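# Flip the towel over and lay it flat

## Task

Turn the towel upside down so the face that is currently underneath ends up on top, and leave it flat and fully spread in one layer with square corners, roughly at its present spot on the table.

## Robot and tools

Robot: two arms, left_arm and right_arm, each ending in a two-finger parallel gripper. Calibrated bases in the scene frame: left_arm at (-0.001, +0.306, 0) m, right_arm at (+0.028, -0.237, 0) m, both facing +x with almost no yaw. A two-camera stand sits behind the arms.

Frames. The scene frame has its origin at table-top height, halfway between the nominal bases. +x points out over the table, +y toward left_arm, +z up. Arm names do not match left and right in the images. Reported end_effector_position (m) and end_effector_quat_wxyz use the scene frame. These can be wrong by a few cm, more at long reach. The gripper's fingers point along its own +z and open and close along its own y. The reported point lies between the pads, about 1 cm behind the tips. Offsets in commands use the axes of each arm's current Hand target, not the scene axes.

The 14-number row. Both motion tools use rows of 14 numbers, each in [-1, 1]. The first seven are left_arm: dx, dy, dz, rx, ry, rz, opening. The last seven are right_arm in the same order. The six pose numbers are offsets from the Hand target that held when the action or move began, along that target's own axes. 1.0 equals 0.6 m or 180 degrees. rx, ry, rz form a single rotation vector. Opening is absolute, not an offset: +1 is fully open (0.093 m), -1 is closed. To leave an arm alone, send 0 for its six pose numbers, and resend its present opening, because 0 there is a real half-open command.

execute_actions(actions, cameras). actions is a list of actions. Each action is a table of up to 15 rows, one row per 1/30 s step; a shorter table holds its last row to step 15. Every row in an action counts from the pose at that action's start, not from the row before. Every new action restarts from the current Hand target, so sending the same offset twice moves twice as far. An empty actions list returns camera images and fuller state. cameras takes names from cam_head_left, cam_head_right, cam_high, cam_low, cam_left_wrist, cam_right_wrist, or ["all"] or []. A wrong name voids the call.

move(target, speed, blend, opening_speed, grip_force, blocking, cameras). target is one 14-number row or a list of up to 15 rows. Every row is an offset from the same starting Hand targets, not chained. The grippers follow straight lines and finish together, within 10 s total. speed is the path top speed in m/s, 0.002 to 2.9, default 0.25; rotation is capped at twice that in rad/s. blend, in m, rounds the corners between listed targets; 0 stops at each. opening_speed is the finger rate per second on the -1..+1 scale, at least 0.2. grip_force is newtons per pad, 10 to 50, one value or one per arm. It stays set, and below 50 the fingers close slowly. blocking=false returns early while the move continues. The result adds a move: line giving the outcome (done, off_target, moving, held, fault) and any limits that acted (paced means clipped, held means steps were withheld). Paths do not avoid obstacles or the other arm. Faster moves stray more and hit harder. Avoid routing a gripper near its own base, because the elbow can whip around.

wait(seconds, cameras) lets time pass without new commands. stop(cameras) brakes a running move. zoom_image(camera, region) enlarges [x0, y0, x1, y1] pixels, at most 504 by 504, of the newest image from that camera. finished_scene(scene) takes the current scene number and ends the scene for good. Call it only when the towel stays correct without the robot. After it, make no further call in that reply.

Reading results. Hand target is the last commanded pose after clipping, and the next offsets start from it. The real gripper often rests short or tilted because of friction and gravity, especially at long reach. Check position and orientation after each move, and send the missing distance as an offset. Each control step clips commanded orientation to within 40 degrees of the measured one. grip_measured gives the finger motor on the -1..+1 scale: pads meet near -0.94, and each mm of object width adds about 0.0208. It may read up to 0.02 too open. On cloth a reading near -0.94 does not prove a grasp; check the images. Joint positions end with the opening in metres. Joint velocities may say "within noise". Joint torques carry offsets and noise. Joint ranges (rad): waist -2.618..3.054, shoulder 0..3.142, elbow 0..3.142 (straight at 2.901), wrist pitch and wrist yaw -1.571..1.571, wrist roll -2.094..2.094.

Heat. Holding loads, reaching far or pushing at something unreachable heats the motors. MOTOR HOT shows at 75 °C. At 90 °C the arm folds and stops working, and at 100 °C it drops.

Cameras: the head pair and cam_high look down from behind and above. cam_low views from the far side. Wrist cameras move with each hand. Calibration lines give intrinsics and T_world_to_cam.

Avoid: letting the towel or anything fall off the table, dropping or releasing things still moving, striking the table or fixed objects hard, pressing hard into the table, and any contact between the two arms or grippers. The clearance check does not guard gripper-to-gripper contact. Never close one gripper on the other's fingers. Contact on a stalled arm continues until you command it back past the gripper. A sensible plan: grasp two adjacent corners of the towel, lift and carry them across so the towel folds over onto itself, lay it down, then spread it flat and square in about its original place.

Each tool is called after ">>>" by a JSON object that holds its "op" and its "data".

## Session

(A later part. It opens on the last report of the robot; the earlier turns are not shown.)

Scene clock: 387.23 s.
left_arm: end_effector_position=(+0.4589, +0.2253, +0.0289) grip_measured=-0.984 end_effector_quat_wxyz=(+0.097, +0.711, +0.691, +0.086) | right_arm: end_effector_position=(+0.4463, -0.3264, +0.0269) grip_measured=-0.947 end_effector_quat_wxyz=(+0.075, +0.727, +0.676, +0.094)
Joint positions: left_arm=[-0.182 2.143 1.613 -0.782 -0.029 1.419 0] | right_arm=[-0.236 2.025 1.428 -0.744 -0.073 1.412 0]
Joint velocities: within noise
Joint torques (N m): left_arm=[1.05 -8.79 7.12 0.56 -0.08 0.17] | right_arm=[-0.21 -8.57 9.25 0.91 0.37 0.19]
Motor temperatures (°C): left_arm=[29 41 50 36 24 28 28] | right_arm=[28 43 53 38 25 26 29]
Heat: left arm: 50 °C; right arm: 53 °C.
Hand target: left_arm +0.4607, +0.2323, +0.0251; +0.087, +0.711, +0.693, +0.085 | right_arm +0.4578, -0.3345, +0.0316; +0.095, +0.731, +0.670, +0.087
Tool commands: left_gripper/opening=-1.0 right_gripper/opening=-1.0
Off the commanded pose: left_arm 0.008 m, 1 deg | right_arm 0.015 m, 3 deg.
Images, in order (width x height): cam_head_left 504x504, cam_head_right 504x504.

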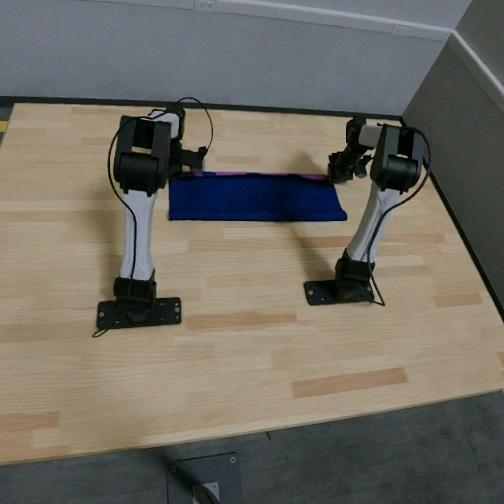

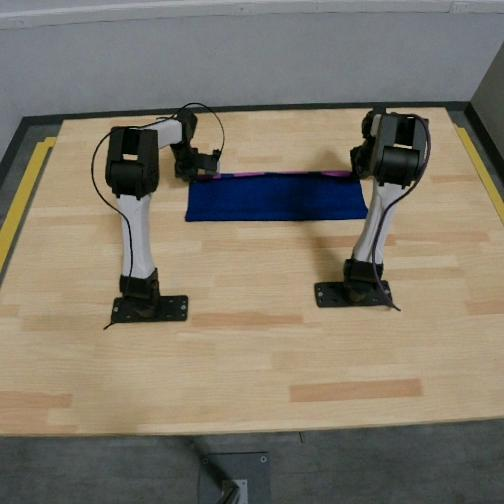

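>>> {"op": "execute_actions", "data": {"actions": [], "cameras": ["cam_head_left","cam_head_right","cam_high","cam_low"]}}

>>> {"op": "zoom_image", "data": {"camera": "cam_low", "region": [340, 270, 440, 340]}}

>>> {"op": "zoom_image", "data": {"camera": "cam_high", "region": [110, 260, 180, 300]}}

>>> {"op": "zoom_image", "data": {"camera": "cam_head_left", "region": [310, 180, 360, 230]}}

>>> {"op": "zoom_image", "data": {"camera": "cam_head_right", "region": [175, 180, 225, 230]}}

Scene clock: 395.70 s.
left_arm: end_effector_position=(+0.4589, +0.2253, +0.0289) grip_measured=-0.984 end_effector_quat_wxyz=(+0.097, +0.711, +0.691, +0.086) | right_arm: end_effector_position=(+0.4463, -0.3264, +0.0269) grip_measured=-0.947 end_effector_quat_wxyz=(+0.075, +0.727, +0.676, +0.094)
Joint positions: left_arm=[-0.182 2.143 1.613 -0.782 -0.029 1.419 0] | right_arm=[-0.236 2.025 1.428 -0.744 -0.073 1.412 0]
Joint velocities: within noise
Joint torques (N m): left_arm=[1.03 -8.76 7.25 0.55 -0.06 0.19] | right_arm=[-0.23 -8.57 9.25 0.91 0.37 0.19]
Motor temperatures (°C): left_arm=[29 42 49 35 24 28 28] | right_arm=[28 43 53 37 25 26 29]
Heat: left arm: 49 °C; right arm: 53 °C.
Hand target: left_arm +0.4607, +0.2323, +0.0251; +0.087, +0.711, +0.693, +0.085 | right_arm +0.4578, -0.3345, +0.0316; +0.095, +0.731, +0.670, +0.087
Tool commands: left_gripper/opening=-1.0 right_gripper/opening=-1.0
Off the commanded pose: left_arm 0.008 m, 1 deg | right_arm 0.015 m, 3 deg.
Images, in order (width x height): cam_head_left 504x504, cam_head_right 504x504, cam_high 504x504, cam_low 504x504.

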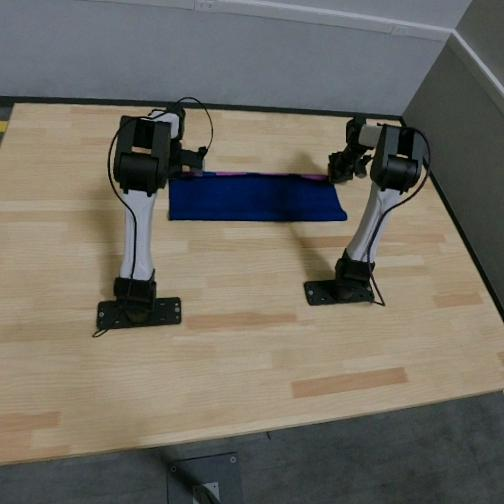

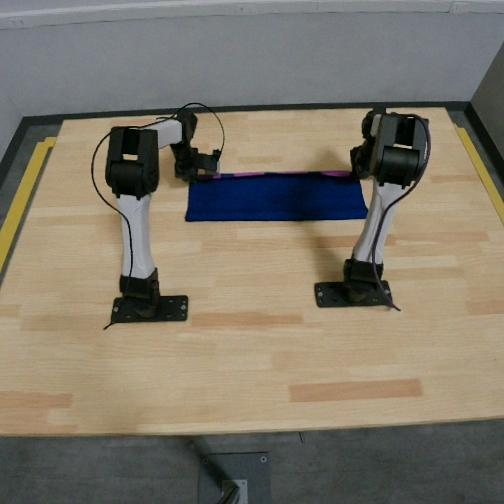

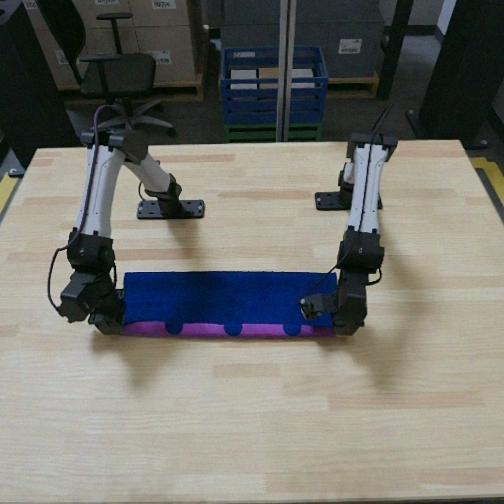

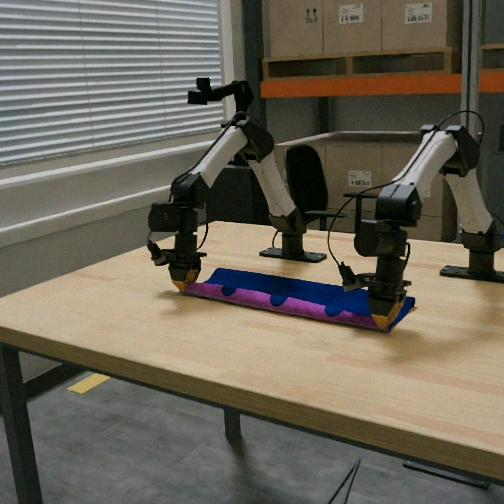

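Scaled by 5.040 from the camera's image (finer frame: 720x720).

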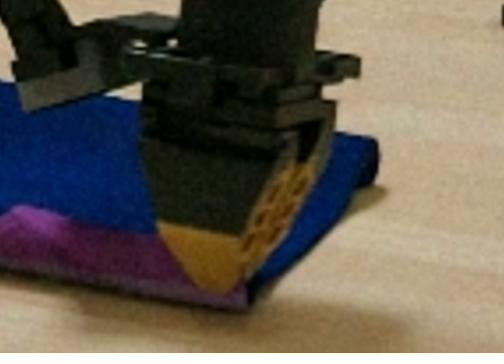

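Scaled by 7.200 from the camera's image (finer frame: 720x720).

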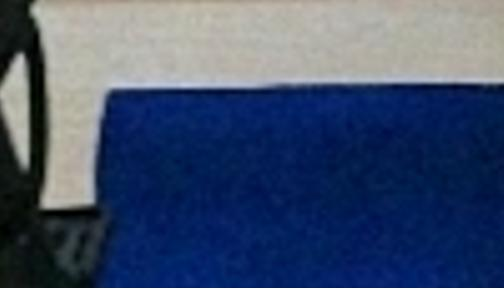

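Scaled by 10.080 from the camera's image (finer frame: 720x720).

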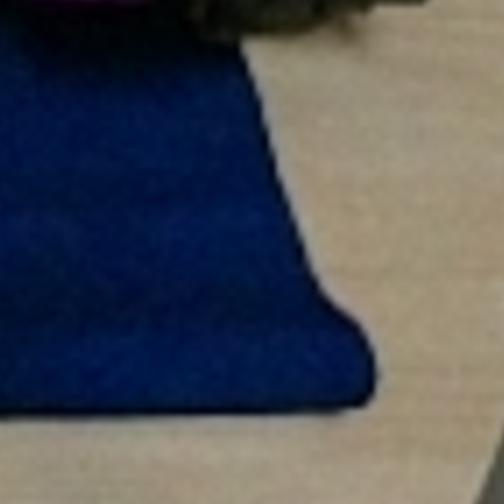

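Scaled by 10.080 from the camera's image (finer frame: 720x720).

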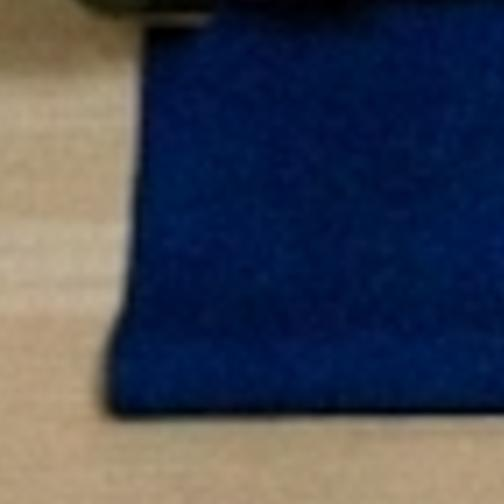

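>>> {"op": "move", "data": {"target": [[-0.0159,-0.3580,-0.4683,-0.1183,0,0,-1,-0.0202,-0.3594,-0.4786,-0.1397,0,0,-1],[-0.0149,-0.3332,-0.4213,-0.1128,0,0,-1,-0.0171,-0.3358,-0.4296,-0.1286,0,0,-1],[-0.0125,-0.2497,-0.3671,-0.1017,0,0,-1,-0.0113,-0.2517,-0.3733,-0.1119,0,0,-1],[-0.0104,-0.1979,-0.3238,-0.0906,0,0,-1,-0.0076,-0.2003,-0.3309,-0.0953,0,0,-1],[-0.0084,-0.1541,-0.2392,-0.0683,0,0,-1,-0.0062,-0.1564,-0.2448,-0.0731,0,0,-1],[-0.006,-0.1076,-0.1698,-0.0517,0,0,-1,-0.0038,-0.1080,-0.1737,-0.0564,0,0,-1],[-0.0039,-0.0742,-0.1063,-0.0294,0,0,-1,-0.0028,-0.0734,-0.1090,-0.0342,0,0,-1],[-0.0021,-0.0514,-0.0513,-0.0128,0,0,-1,-0.0013,-0.0501,-0.0529,-0.0175,0,0,-1],[-0.0011,-0.0409,-0.0145,-0.0017,0,0,-1,-0.0012,-0.0398,-0.0159,-0.0008,0,0,-1],[-0.0001,-0.0031,-0.0009,-0.0017,0,0,-1,-0.0004,-0.0038,-0.0020,-0.0008,0,0,-1]], "speed": [0.25,0.08,0.1,0.12,0.16,0.16,0.16,0.12,0.08,0.06], "blend": [0,0.008,0.015,0.015,0.018,0.018,0.018,0.012,0.004,0], "cameras": ["cam_high","cam_low","cam_left_wrist","cam_right_wrist","cam_head_left","cam_head_right"]}}

>>> {"op": "zoom_image", "data": {"camera": "cam_high", "region": [80, 250, 240, 360]}}

>>> {"op": "zoom_image", "data": {"camera": "cam_high", "region": [220, 250, 380, 360]}}

>>> {"op": "zoom_image", "data": {"camera": "cam_head_right", "region": [180, 160, 380, 240]}}

>>> {"op": "zoom_image", "data": {"camera": "cam_head_left", "region": [160, 160, 360, 240]}}

Scene clock: 431.80 s.
left_arm: end_effector_position=(+0.4568, +0.2249, +0.0290) grip_measured=-0.984 end_effector_quat_wxyz=(+0.099, +0.711, +0.691, +0.088) | right_arm: end_effector_position=(+0.4462, -0.3270, +0.0280) grip_measured=-0.947 end_effector_quat_wxyz=(+0.080, +0.726, +0.676, +0.097)
Joint positions: left_arm=[-0.183 2.132 1.593 -0.768 -0.029 1.418 0] | right_arm=[-0.238 2.014 1.413 -0.727 -0.074 1.41 0]
Joint torques (N m): left_arm=[1.03 -8.72 7.21 0.59 -0.05 0.19] | right_arm=[-0.23 -8.47 9.24 0.84 0.36 0.18]
Heat: left arm: 49 °C; right arm: 54 °C.
Hand target: left_arm +0.4588, +0.2323, +0.0252; +0.089, +0.710, +0.693, +0.087 | right_arm +0.4552, -0.3347, +0.0321; +0.096, +0.731, +0.669, +0.088
Off the commanded pose: left_arm 0.009 m, 1 deg | right_arm 0.013 m, 2 deg.
move: off_target (right_arm)
cam_left_wrist: T_world_to_cam=[[-0.96468, 0.03533, -0.26103, 0.44199], [-0.07, 0.92095, 0.38335, -0.14516], [0.25394, 0.38808, -0.88595, -0.08936]] pos_world=[0.43891, 0.15275, 0.09186]
cam_right_wrist: T_world_to_cam=[[-0.96417, 0.06711, -0.25666, 0.4606], [-0.05613, 0.89396, 0.44462, 0.34292], [0.25928, 0.44309, -0.85816, 0.135]] pos_world=[0.42834, -0.39729, 0.08161]

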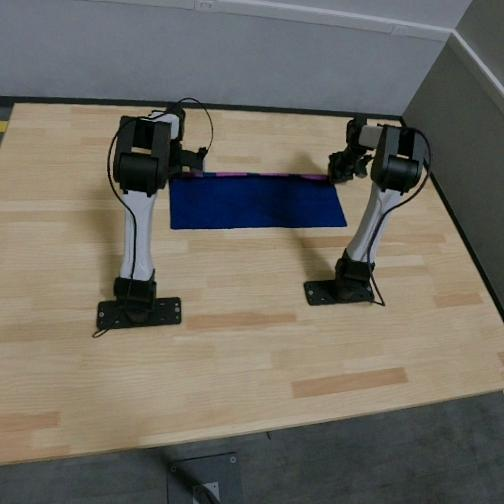

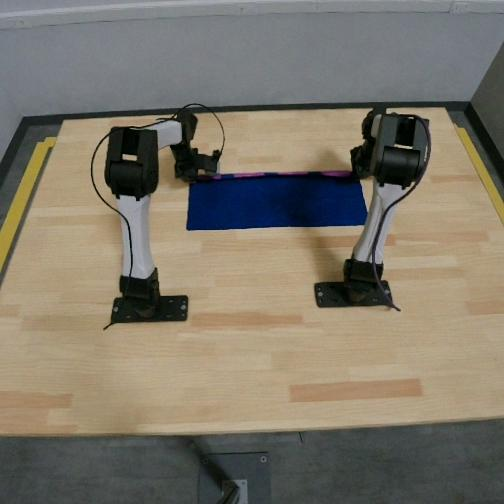

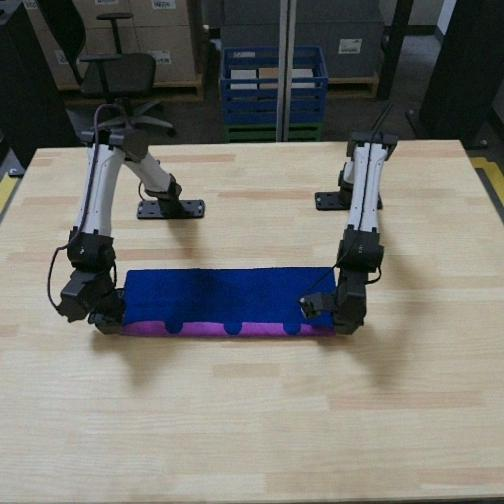

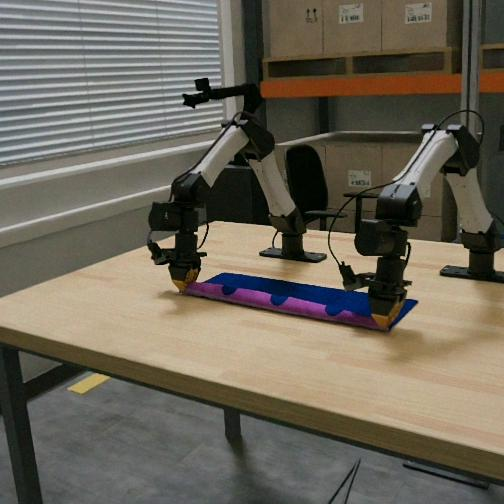

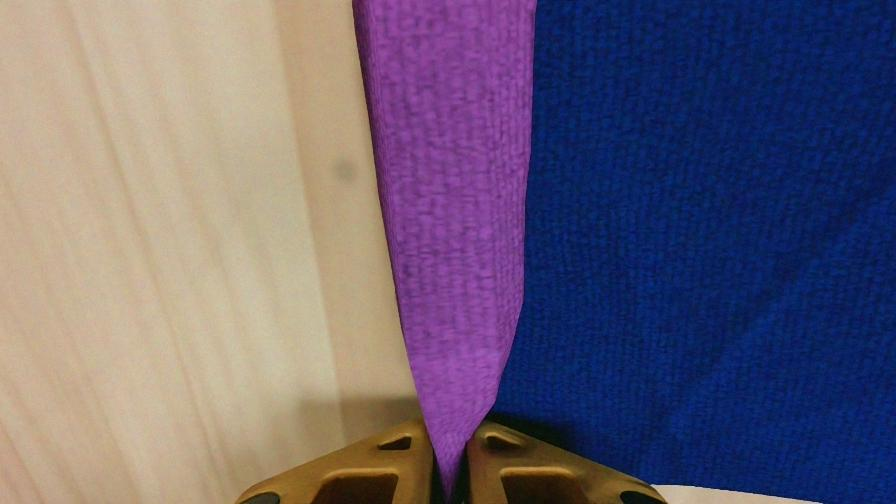

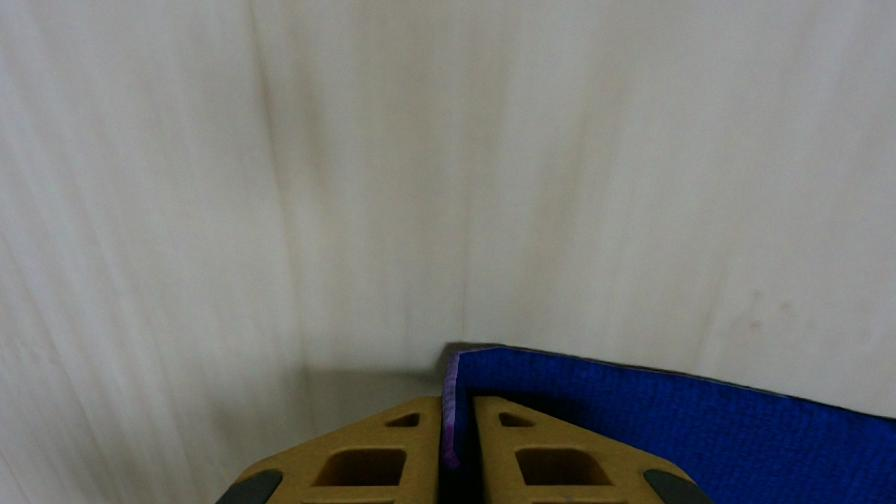

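Scaled by 3.150 from the camera's image (finer frame: 720x720).

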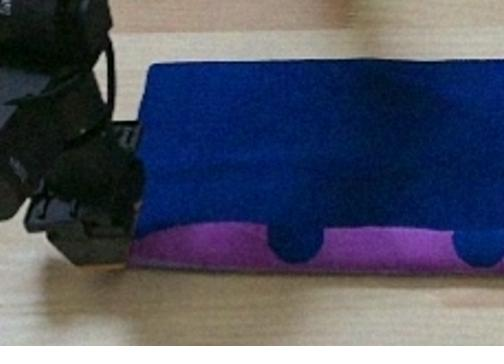

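Scaled by 3.150 from the camera's image (finer frame: 720x720).

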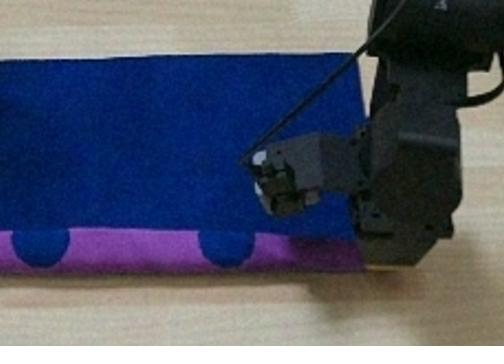

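Scaled by 2.520 from the camera's image (finer frame: 720x720).

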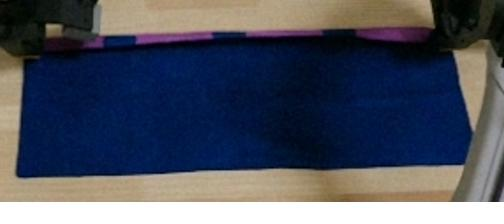

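Scaled by 2.520 from the camera's image (finer frame: 720x720).

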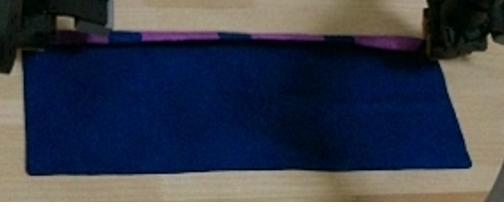

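>>> {"op": "move", "data": {"target": [[0,0.0025,-0.0097,0,0,0,-1,0,0.0027,-0.0096,0,0,0,-1],[0,0.0025,-0.0097,0,0,0,0,0,0.0027,-0.0096,0,0,0,0],[0,0.0415,-0.1614,0,0,0,0,0,0.0443,-0.1607,0,0,0,0]], "speed": [0.05,0.05,0.2], "blend": [0.003,0,0], "opening_speed": 2.0, "cameras": ["cam_high","cam_low","cam_left_wrist","cam_right_wrist","cam_head_left"]}}

>>> {"op": "zoom_image", "data": {"camera": "cam_high", "region": [80, 250, 240, 380]}}

>>> {"op": "zoom_image", "data": {"camera": "cam_high", "region": [220, 250, 380, 380]}}

>>> {"op": "zoom_image", "data": {"camera": "cam_low", "region": [150, 250, 440, 350]}}

Scene clock: 442.17 s.
left_arm: end_effector_position=(+0.4563, +0.2288, +0.1128) grip_measured=-0.002 end_effector_quat_wxyz=(+0.083, +0.710, +0.695, +0.077) | right_arm: end_effector_position=(+0.4491, -0.3308, +0.1088) grip_measured=-0.003 end_effector_quat_wxyz=(+0.069, +0.729, +0.676, +0.079)
Joint positions: left_arm=[-0.175 2.119 1.92 -1.147 -0.029 1.418 0.045] | right_arm=[-0.238 2.001 1.732 -1.099 -0.057 1.411 0.045]
Joint torques (N m): left_arm=[0.34 -11.47 7.65 0.55 -0.07 0.19] | right_arm=[-0.2 -12.57 9.63 0.69 0.2 0.19]
Heat: left arm: 50 °C; right arm: 53 °C.
Hand target: left_arm +0.4590, +0.2323, +0.1251; +0.089, +0.710, +0.693, +0.087 | right_arm +0.4559, -0.3347, +0.1322; +0.096, +0.731, +0.669, +0.088
Off the commanded pose: left_arm 0.013 m, 1 deg | right_arm 0.025 m, 3 deg.
move: off_target (left_arm, right_arm); target 2's new opening was sent with right_arm's hand 0.014 m and 2 deg from that target
cam_left_wrist: T_world_to_cam=[[-0.97437, 0.02935, -0.22303, 0.46469], [-0.06228, 0.91751, 0.39282, -0.18471], [0.21616, 0.39664, -0.89216, -0.00051]] pos_world=[0.44139, 0.15604, 0.17574]
cam_right_wrist: T_world_to_cam=[[-0.97393, 0.06996, -0.21581, 0.48536], [-0.03312, 0.89723, 0.44033, 0.30173], [0.22444, 0.43599, -0.87152, 0.22005]] pos_world=[0.43331, -0.40062, 0.16366]
Images, in order (width x height): cam_head_left 504x504, cam_high 504x504, cam_low 504x504, cam_left_wrist 896x504, cam_right_wrist 896x504.

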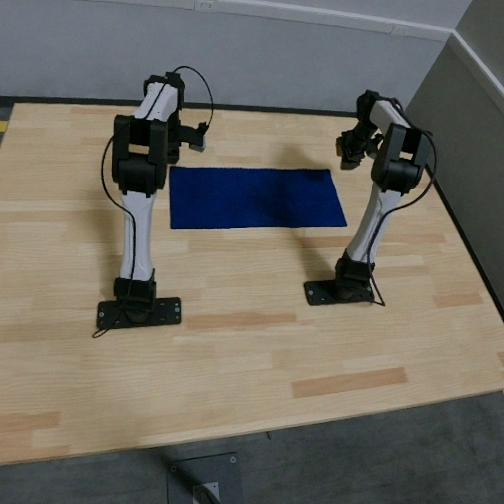

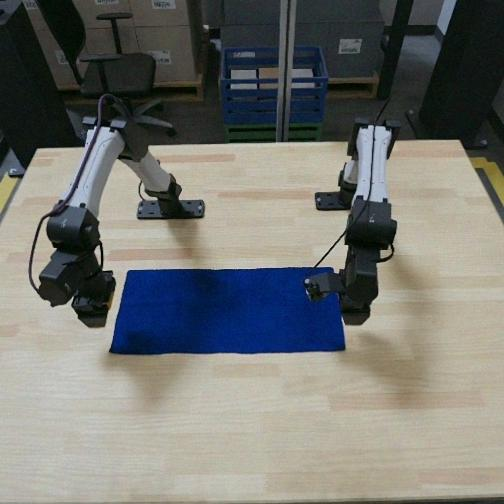

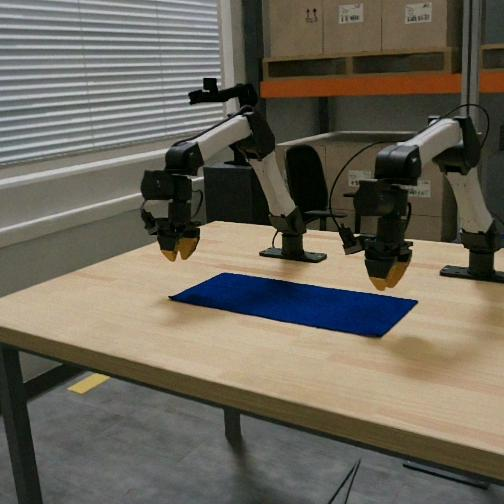

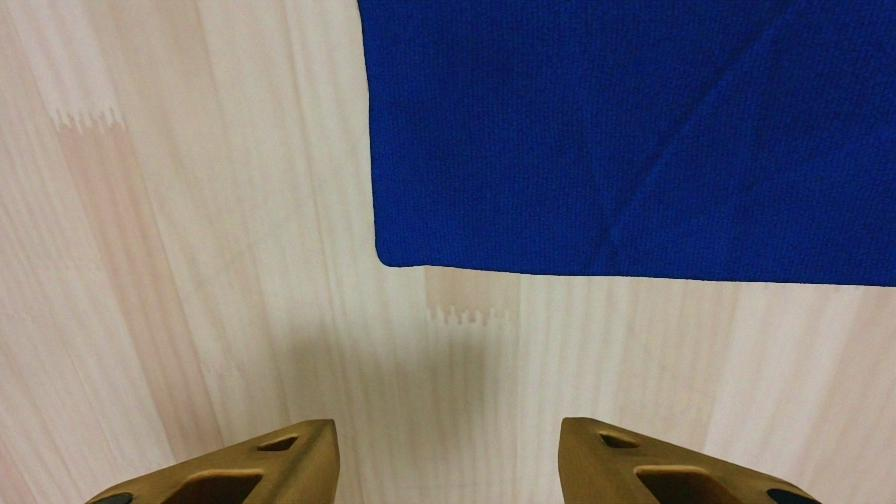

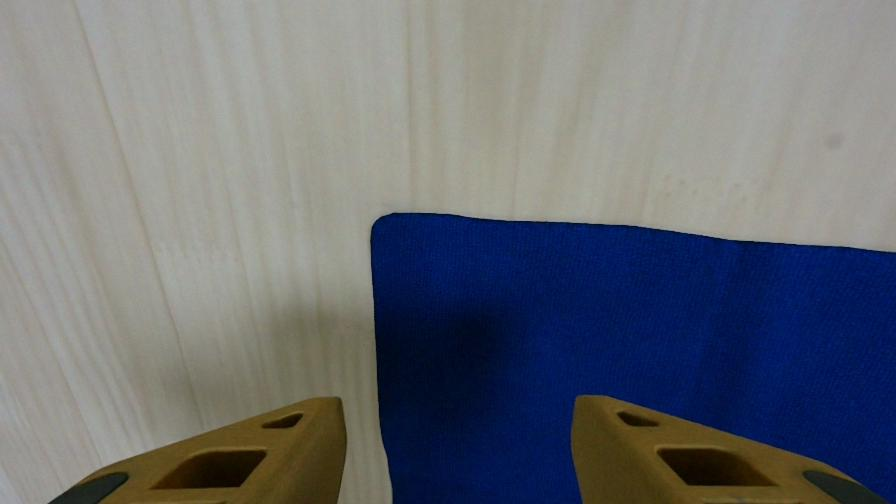

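Scaled by 3.150 from the camera's image (finer frame: 720x720).

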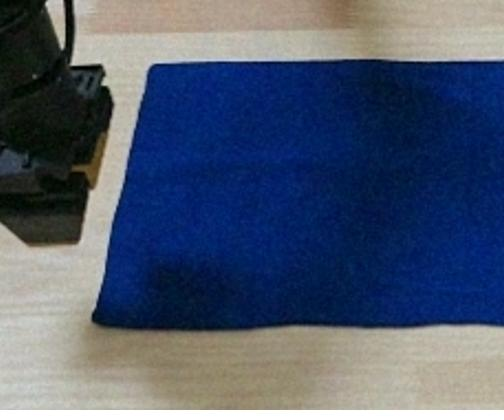

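Scaled by 3.150 from the camera's image (finer frame: 720x720).

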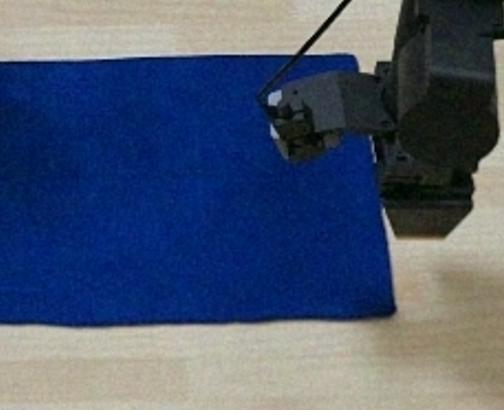

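Scaled by 1.738 from the camera's image (finer frame: 720x720).

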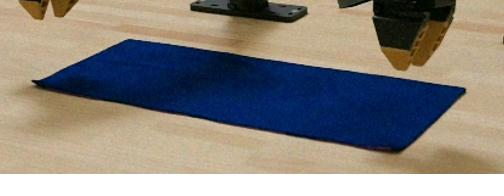

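>>> {"op": "move", "data": {"target": [[-0.0395,-0.3677,-0.0254,-0.1533,0,0,0.1,-0.0011,-0.3816,-0.0235,-0.1478,0,0,0.1],[-0.0388,-0.3657,0.0801,-0.1533,0,0,0.1,-0.0005,-0.3829,0.0868,-0.1478,0,0,0.1],[-0.0369,-0.2977,0.0975,-0.1533,0,0,-1,0.0011,-0.3137,0.1058,-0.1478,0,0,-1]], "speed": [0.4,0.1,0.15], "blend": [0.02,0.005,0], "opening_speed": 1.5, "cameras": ["cam_high","cam_low","cam_left_wrist","cam_right_wrist"]}}

Scene clock: 466.83 s.
left_arm: end_effector_position=(+0.2991, +0.2136, +0.0262) grip_measured=-0.983 end_effector_quat_wxyz=(+0.257, +0.667, +0.653, +0.252) | right_arm: end_effector_position=(+0.2907, -0.3180, +0.0235) grip_measured=-0.967 end_effector_quat_wxyz=(+0.260, +0.687, +0.633, +0.245)
Joint positions: left_arm=[-0.447 1.377 0.427 0.068 -0.283 1.245 0] | right_arm=[-0.45 1.174 0.291 0.005 -0.253 1.29 0]
Joint torques (N m): left_arm=[0.61 -3.17 5.3 1.42 -0.03 0.13] | right_arm=[0.2 -2.02 5.87 1.81 0.09 0.1]
Motor temperatures (°C): left_arm=[28 47 50 34 24 27 27] | right_arm=[28 50 53 35 24 26 28]
Heat: left arm: 50 °C; right arm: 53 °C.
Hand target: left_arm +0.2999, +0.2141, +0.0244; +0.256, +0.669, +0.652, +0.250 | right_arm +0.2912, -0.3195, +0.0221; +0.262, +0.689, +0.631, +0.240
Off the commanded pose: left_arm 0.002 m, 0 deg | right_arm 0.002 m, 1 deg.
move: done; target 3's new opening was sent with right_arm's hand 0.010 m and 3 deg from that target
cam_left_wrist: T_world_to_cam=[[-0.7416, 0.02465, -0.67038, 0.2357], [-0.24787, 0.91854, 0.30797, -0.08909], [0.62336, 0.39456, -0.67508, -0.16479]] pos_world=[0.25544, 0.14105, 0.0742]
cam_right_wrist: T_world_to_cam=[[-0.73702, 0.05602, -0.67355, 0.2492], [-0.2242, 0.91987, 0.32184, 0.38801], [0.6376, 0.38821, -0.6654, 0.03555]] pos_world=[0.24799, -0.38468, 0.06663]

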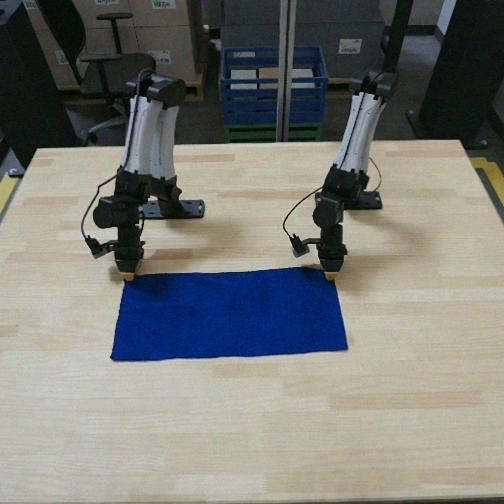

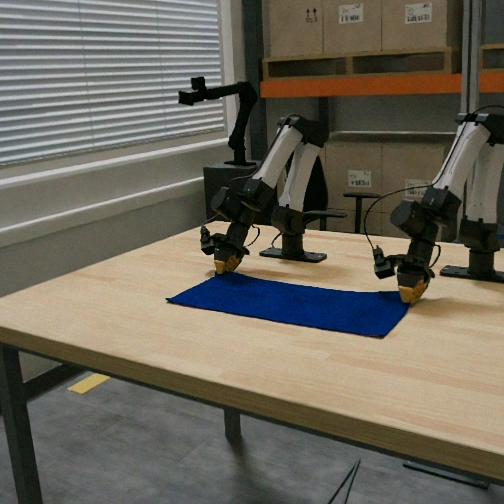

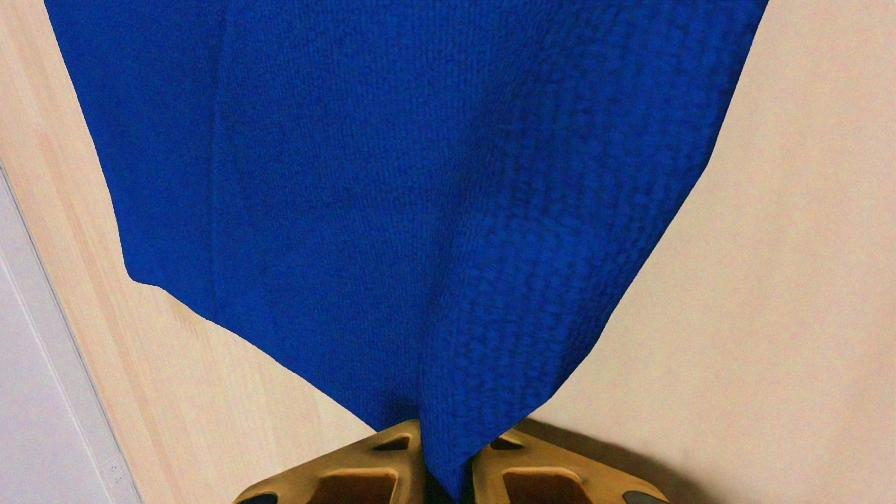

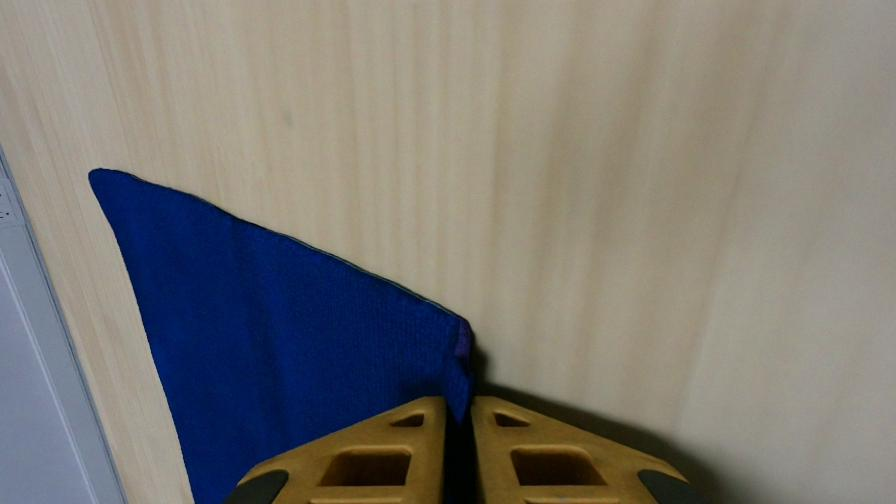

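>>> {"op": "move", "data": {"target": [[0.0083,0.1226,-0.3969,0.0389,0,0,-1,-0.0083,0.1377,-0.4050,0.0111,0,0,-1],[0.0083,0.1198,-0.3413,0.0444,0,0,-1,-0.0083,0.1342,-0.3481,0.0222,0,0,-1],[0.0083,0.1677,-0.2540,0.0556,0,0,-1,-0.0083,0.1835,-0.2596,0.0389,0,0,-1],[0.0083,0.1917,-0.1900,0.0667,0,0,-1,-0.0083,0.2088,-0.1970,0.0556,0,0,-1],[0.01,0.1902,-0.0947,0.0889,0,0,-1,-0.01,0.2085,-0.1005,0.0778,0,0,-1],[0.01,0.1984,-0.0116,0.1056,0,0,-1,-0.0117,0.2191,-0.0151,0.0944,0,0,-1],[0.0117,0.1976,0.0602,0.1278,0,0,-1,-0.0133,0.2191,0.0571,0.1167,0,0,-1],[0.0133,0.1928,0.1182,0.1444,0,0,-1,-0.015,0.2134,0.1134,0.1333,0,0,-1],[0.0133,0.1885,0.1513,0.1556,0,0,-1,-0.015,0.2098,0.1458,0.15,0,0,-1],[0.0133,0.2089,0.1760,0.1556,0,0,-1,-0.015,0.2312,0.1707,0.15,0,0,-1]], "speed": [0.3,0.1,0.12,0.14,0.18,0.18,0.18,0.14,0.1,0.08], "blend": [0,0.008,0.015,0.015,0.018,0.018,0.018,0.012,0.004,0], "cameras": ["cam_high","cam_low","cam_left_wrist","cam_right_wrist","cam_head_left","cam_head_right"]}}

>>> {"op": "zoom_image", "data": {"camera": "cam_high", "region": [80, 250, 240, 360]}}

>>> {"op": "zoom_image", "data": {"camera": "cam_high", "region": [220, 250, 380, 360]}}

>>> {"op": "zoom_image", "data": {"camera": "cam_head_right", "region": [180, 160, 380, 240]}}

>>> {"op": "zoom_image", "data": {"camera": "cam_head_left", "region": [160, 160, 360, 240]}}

Scene clock: 474.67 s.
left_arm: end_effector_position=(+0.4616, +0.2120, +0.0322) grip_measured=-0.983 end_effector_quat_wxyz=(+0.095, +0.710, +0.692, +0.086) | right_arm: end_effector_position=(+0.4530, -0.3369, +0.0338) grip_measured=-0.973 end_effector_quat_wxyz=(+0.080, +0.727, +0.676, +0.094)
Joint positions: left_arm=[-0.212 2.164 1.661 -0.814 -0.039 1.388 0] | right_arm=[-0.256 2.043 1.482 -0.773 -0.073 1.393 0]
Joint torques (N m): left_arm=[0.9 -9.17 7.42 0.57 -0.04 0.18] | right_arm=[-0.16 -8.73 9.35 0.8 0.33 0.19]
Heat: left arm: 50 °C; right arm: 53 °C.
Hand target: left_arm +0.4638, +0.2179, +0.0295; +0.087, +0.711, +0.693, +0.084 | right_arm +0.4615, -0.3436, +0.0378; +0.094, +0.732, +0.670, +0.086
Off the commanded pose: left_arm 0.007 m, 1 deg | right_arm 0.011 m, 2 deg.
move: off_target (right_arm); blend cut to 0.0175 m at target 7
cam_left_wrist: T_world_to_cam=[[-0.96711, 0.03341, -0.25214, 0.4491], [-0.06923, 0.91932, 0.38736, -0.1343], [0.24474, 0.39208, -0.88678, -0.07928]] pos_world=[0.44443, 0.13954, 0.09495]
cam_right_wrist: T_world_to_cam=[[-0.96548, 0.06769, -0.25152, 0.46992], [-0.0523, 0.89559, 0.44179, 0.3484], [0.25516, 0.43969, -0.86114, 0.14344]] pos_world=[0.43532, -0.4069, 0.0878]

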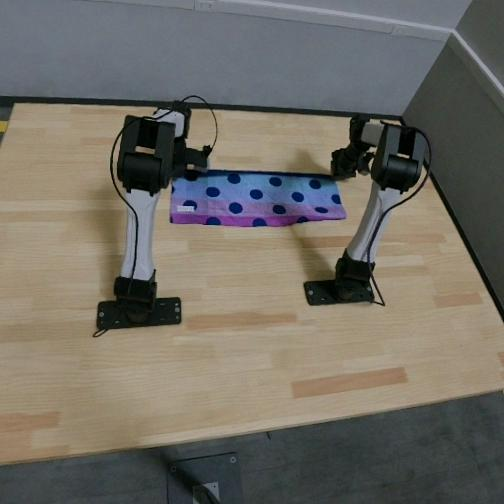

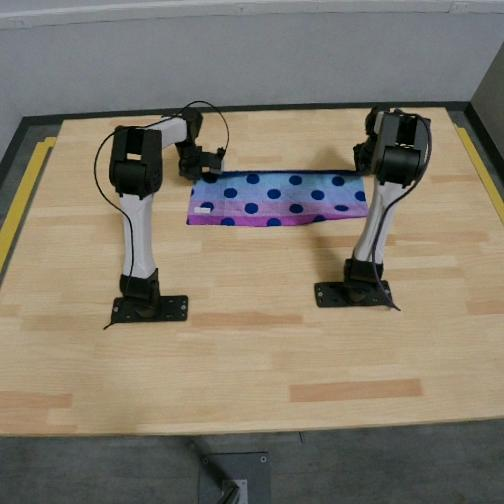

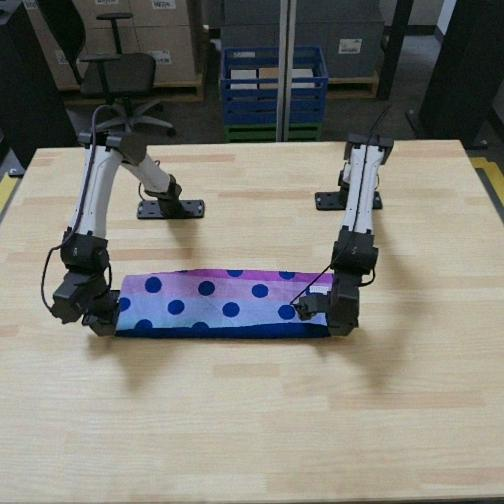

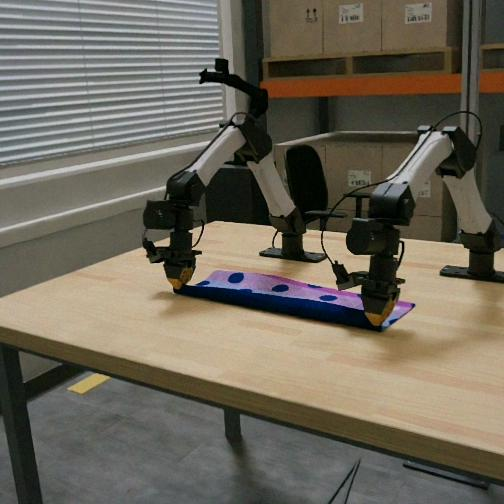

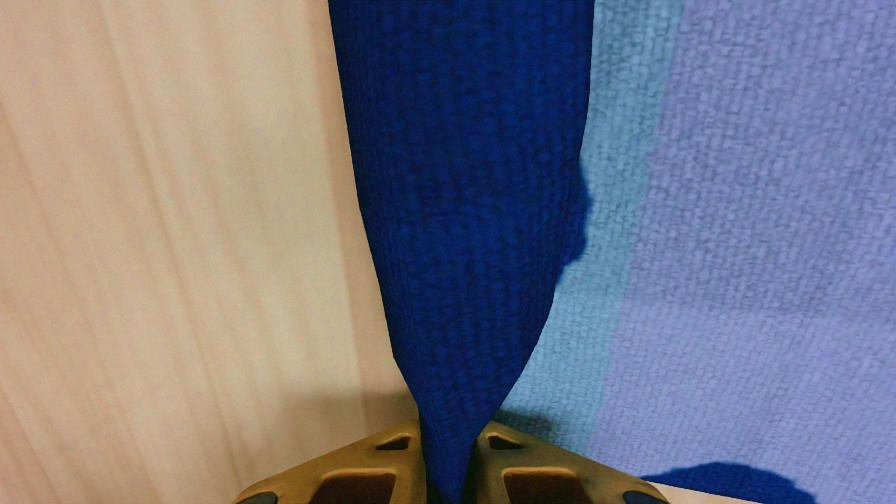

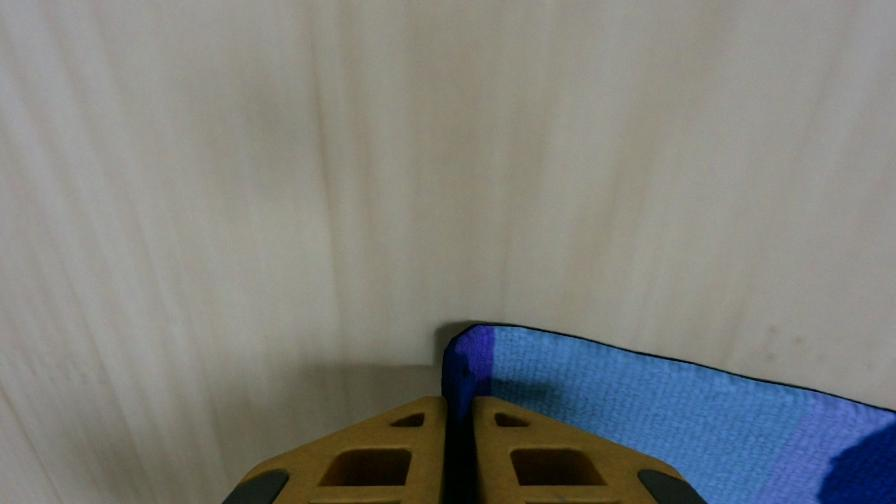

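Scaled by 3.150 from the camera's image (finer frame: 720x720).

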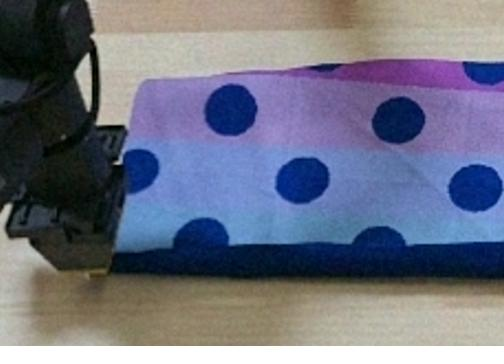

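Scaled by 3.150 from the camera's image (finer frame: 720x720).

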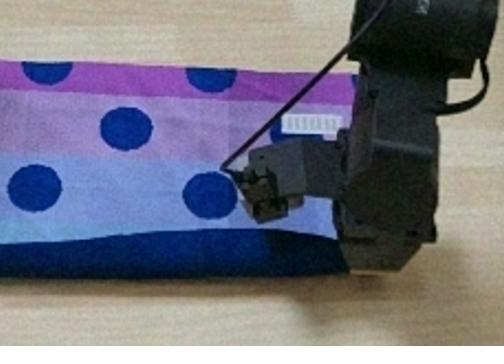

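Scaled by 2.520 from the camera's image (finer frame: 720x720).

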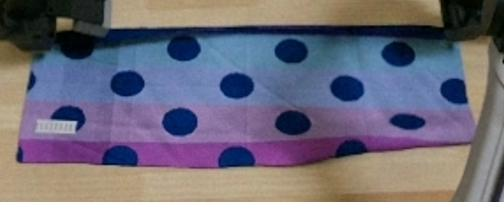

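Scaled by 2.520 from the camera's image (finer frame: 720x720).

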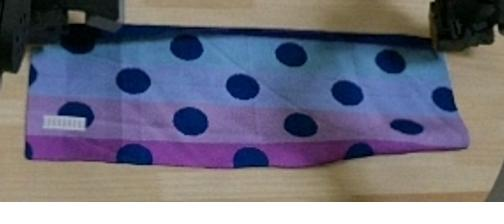

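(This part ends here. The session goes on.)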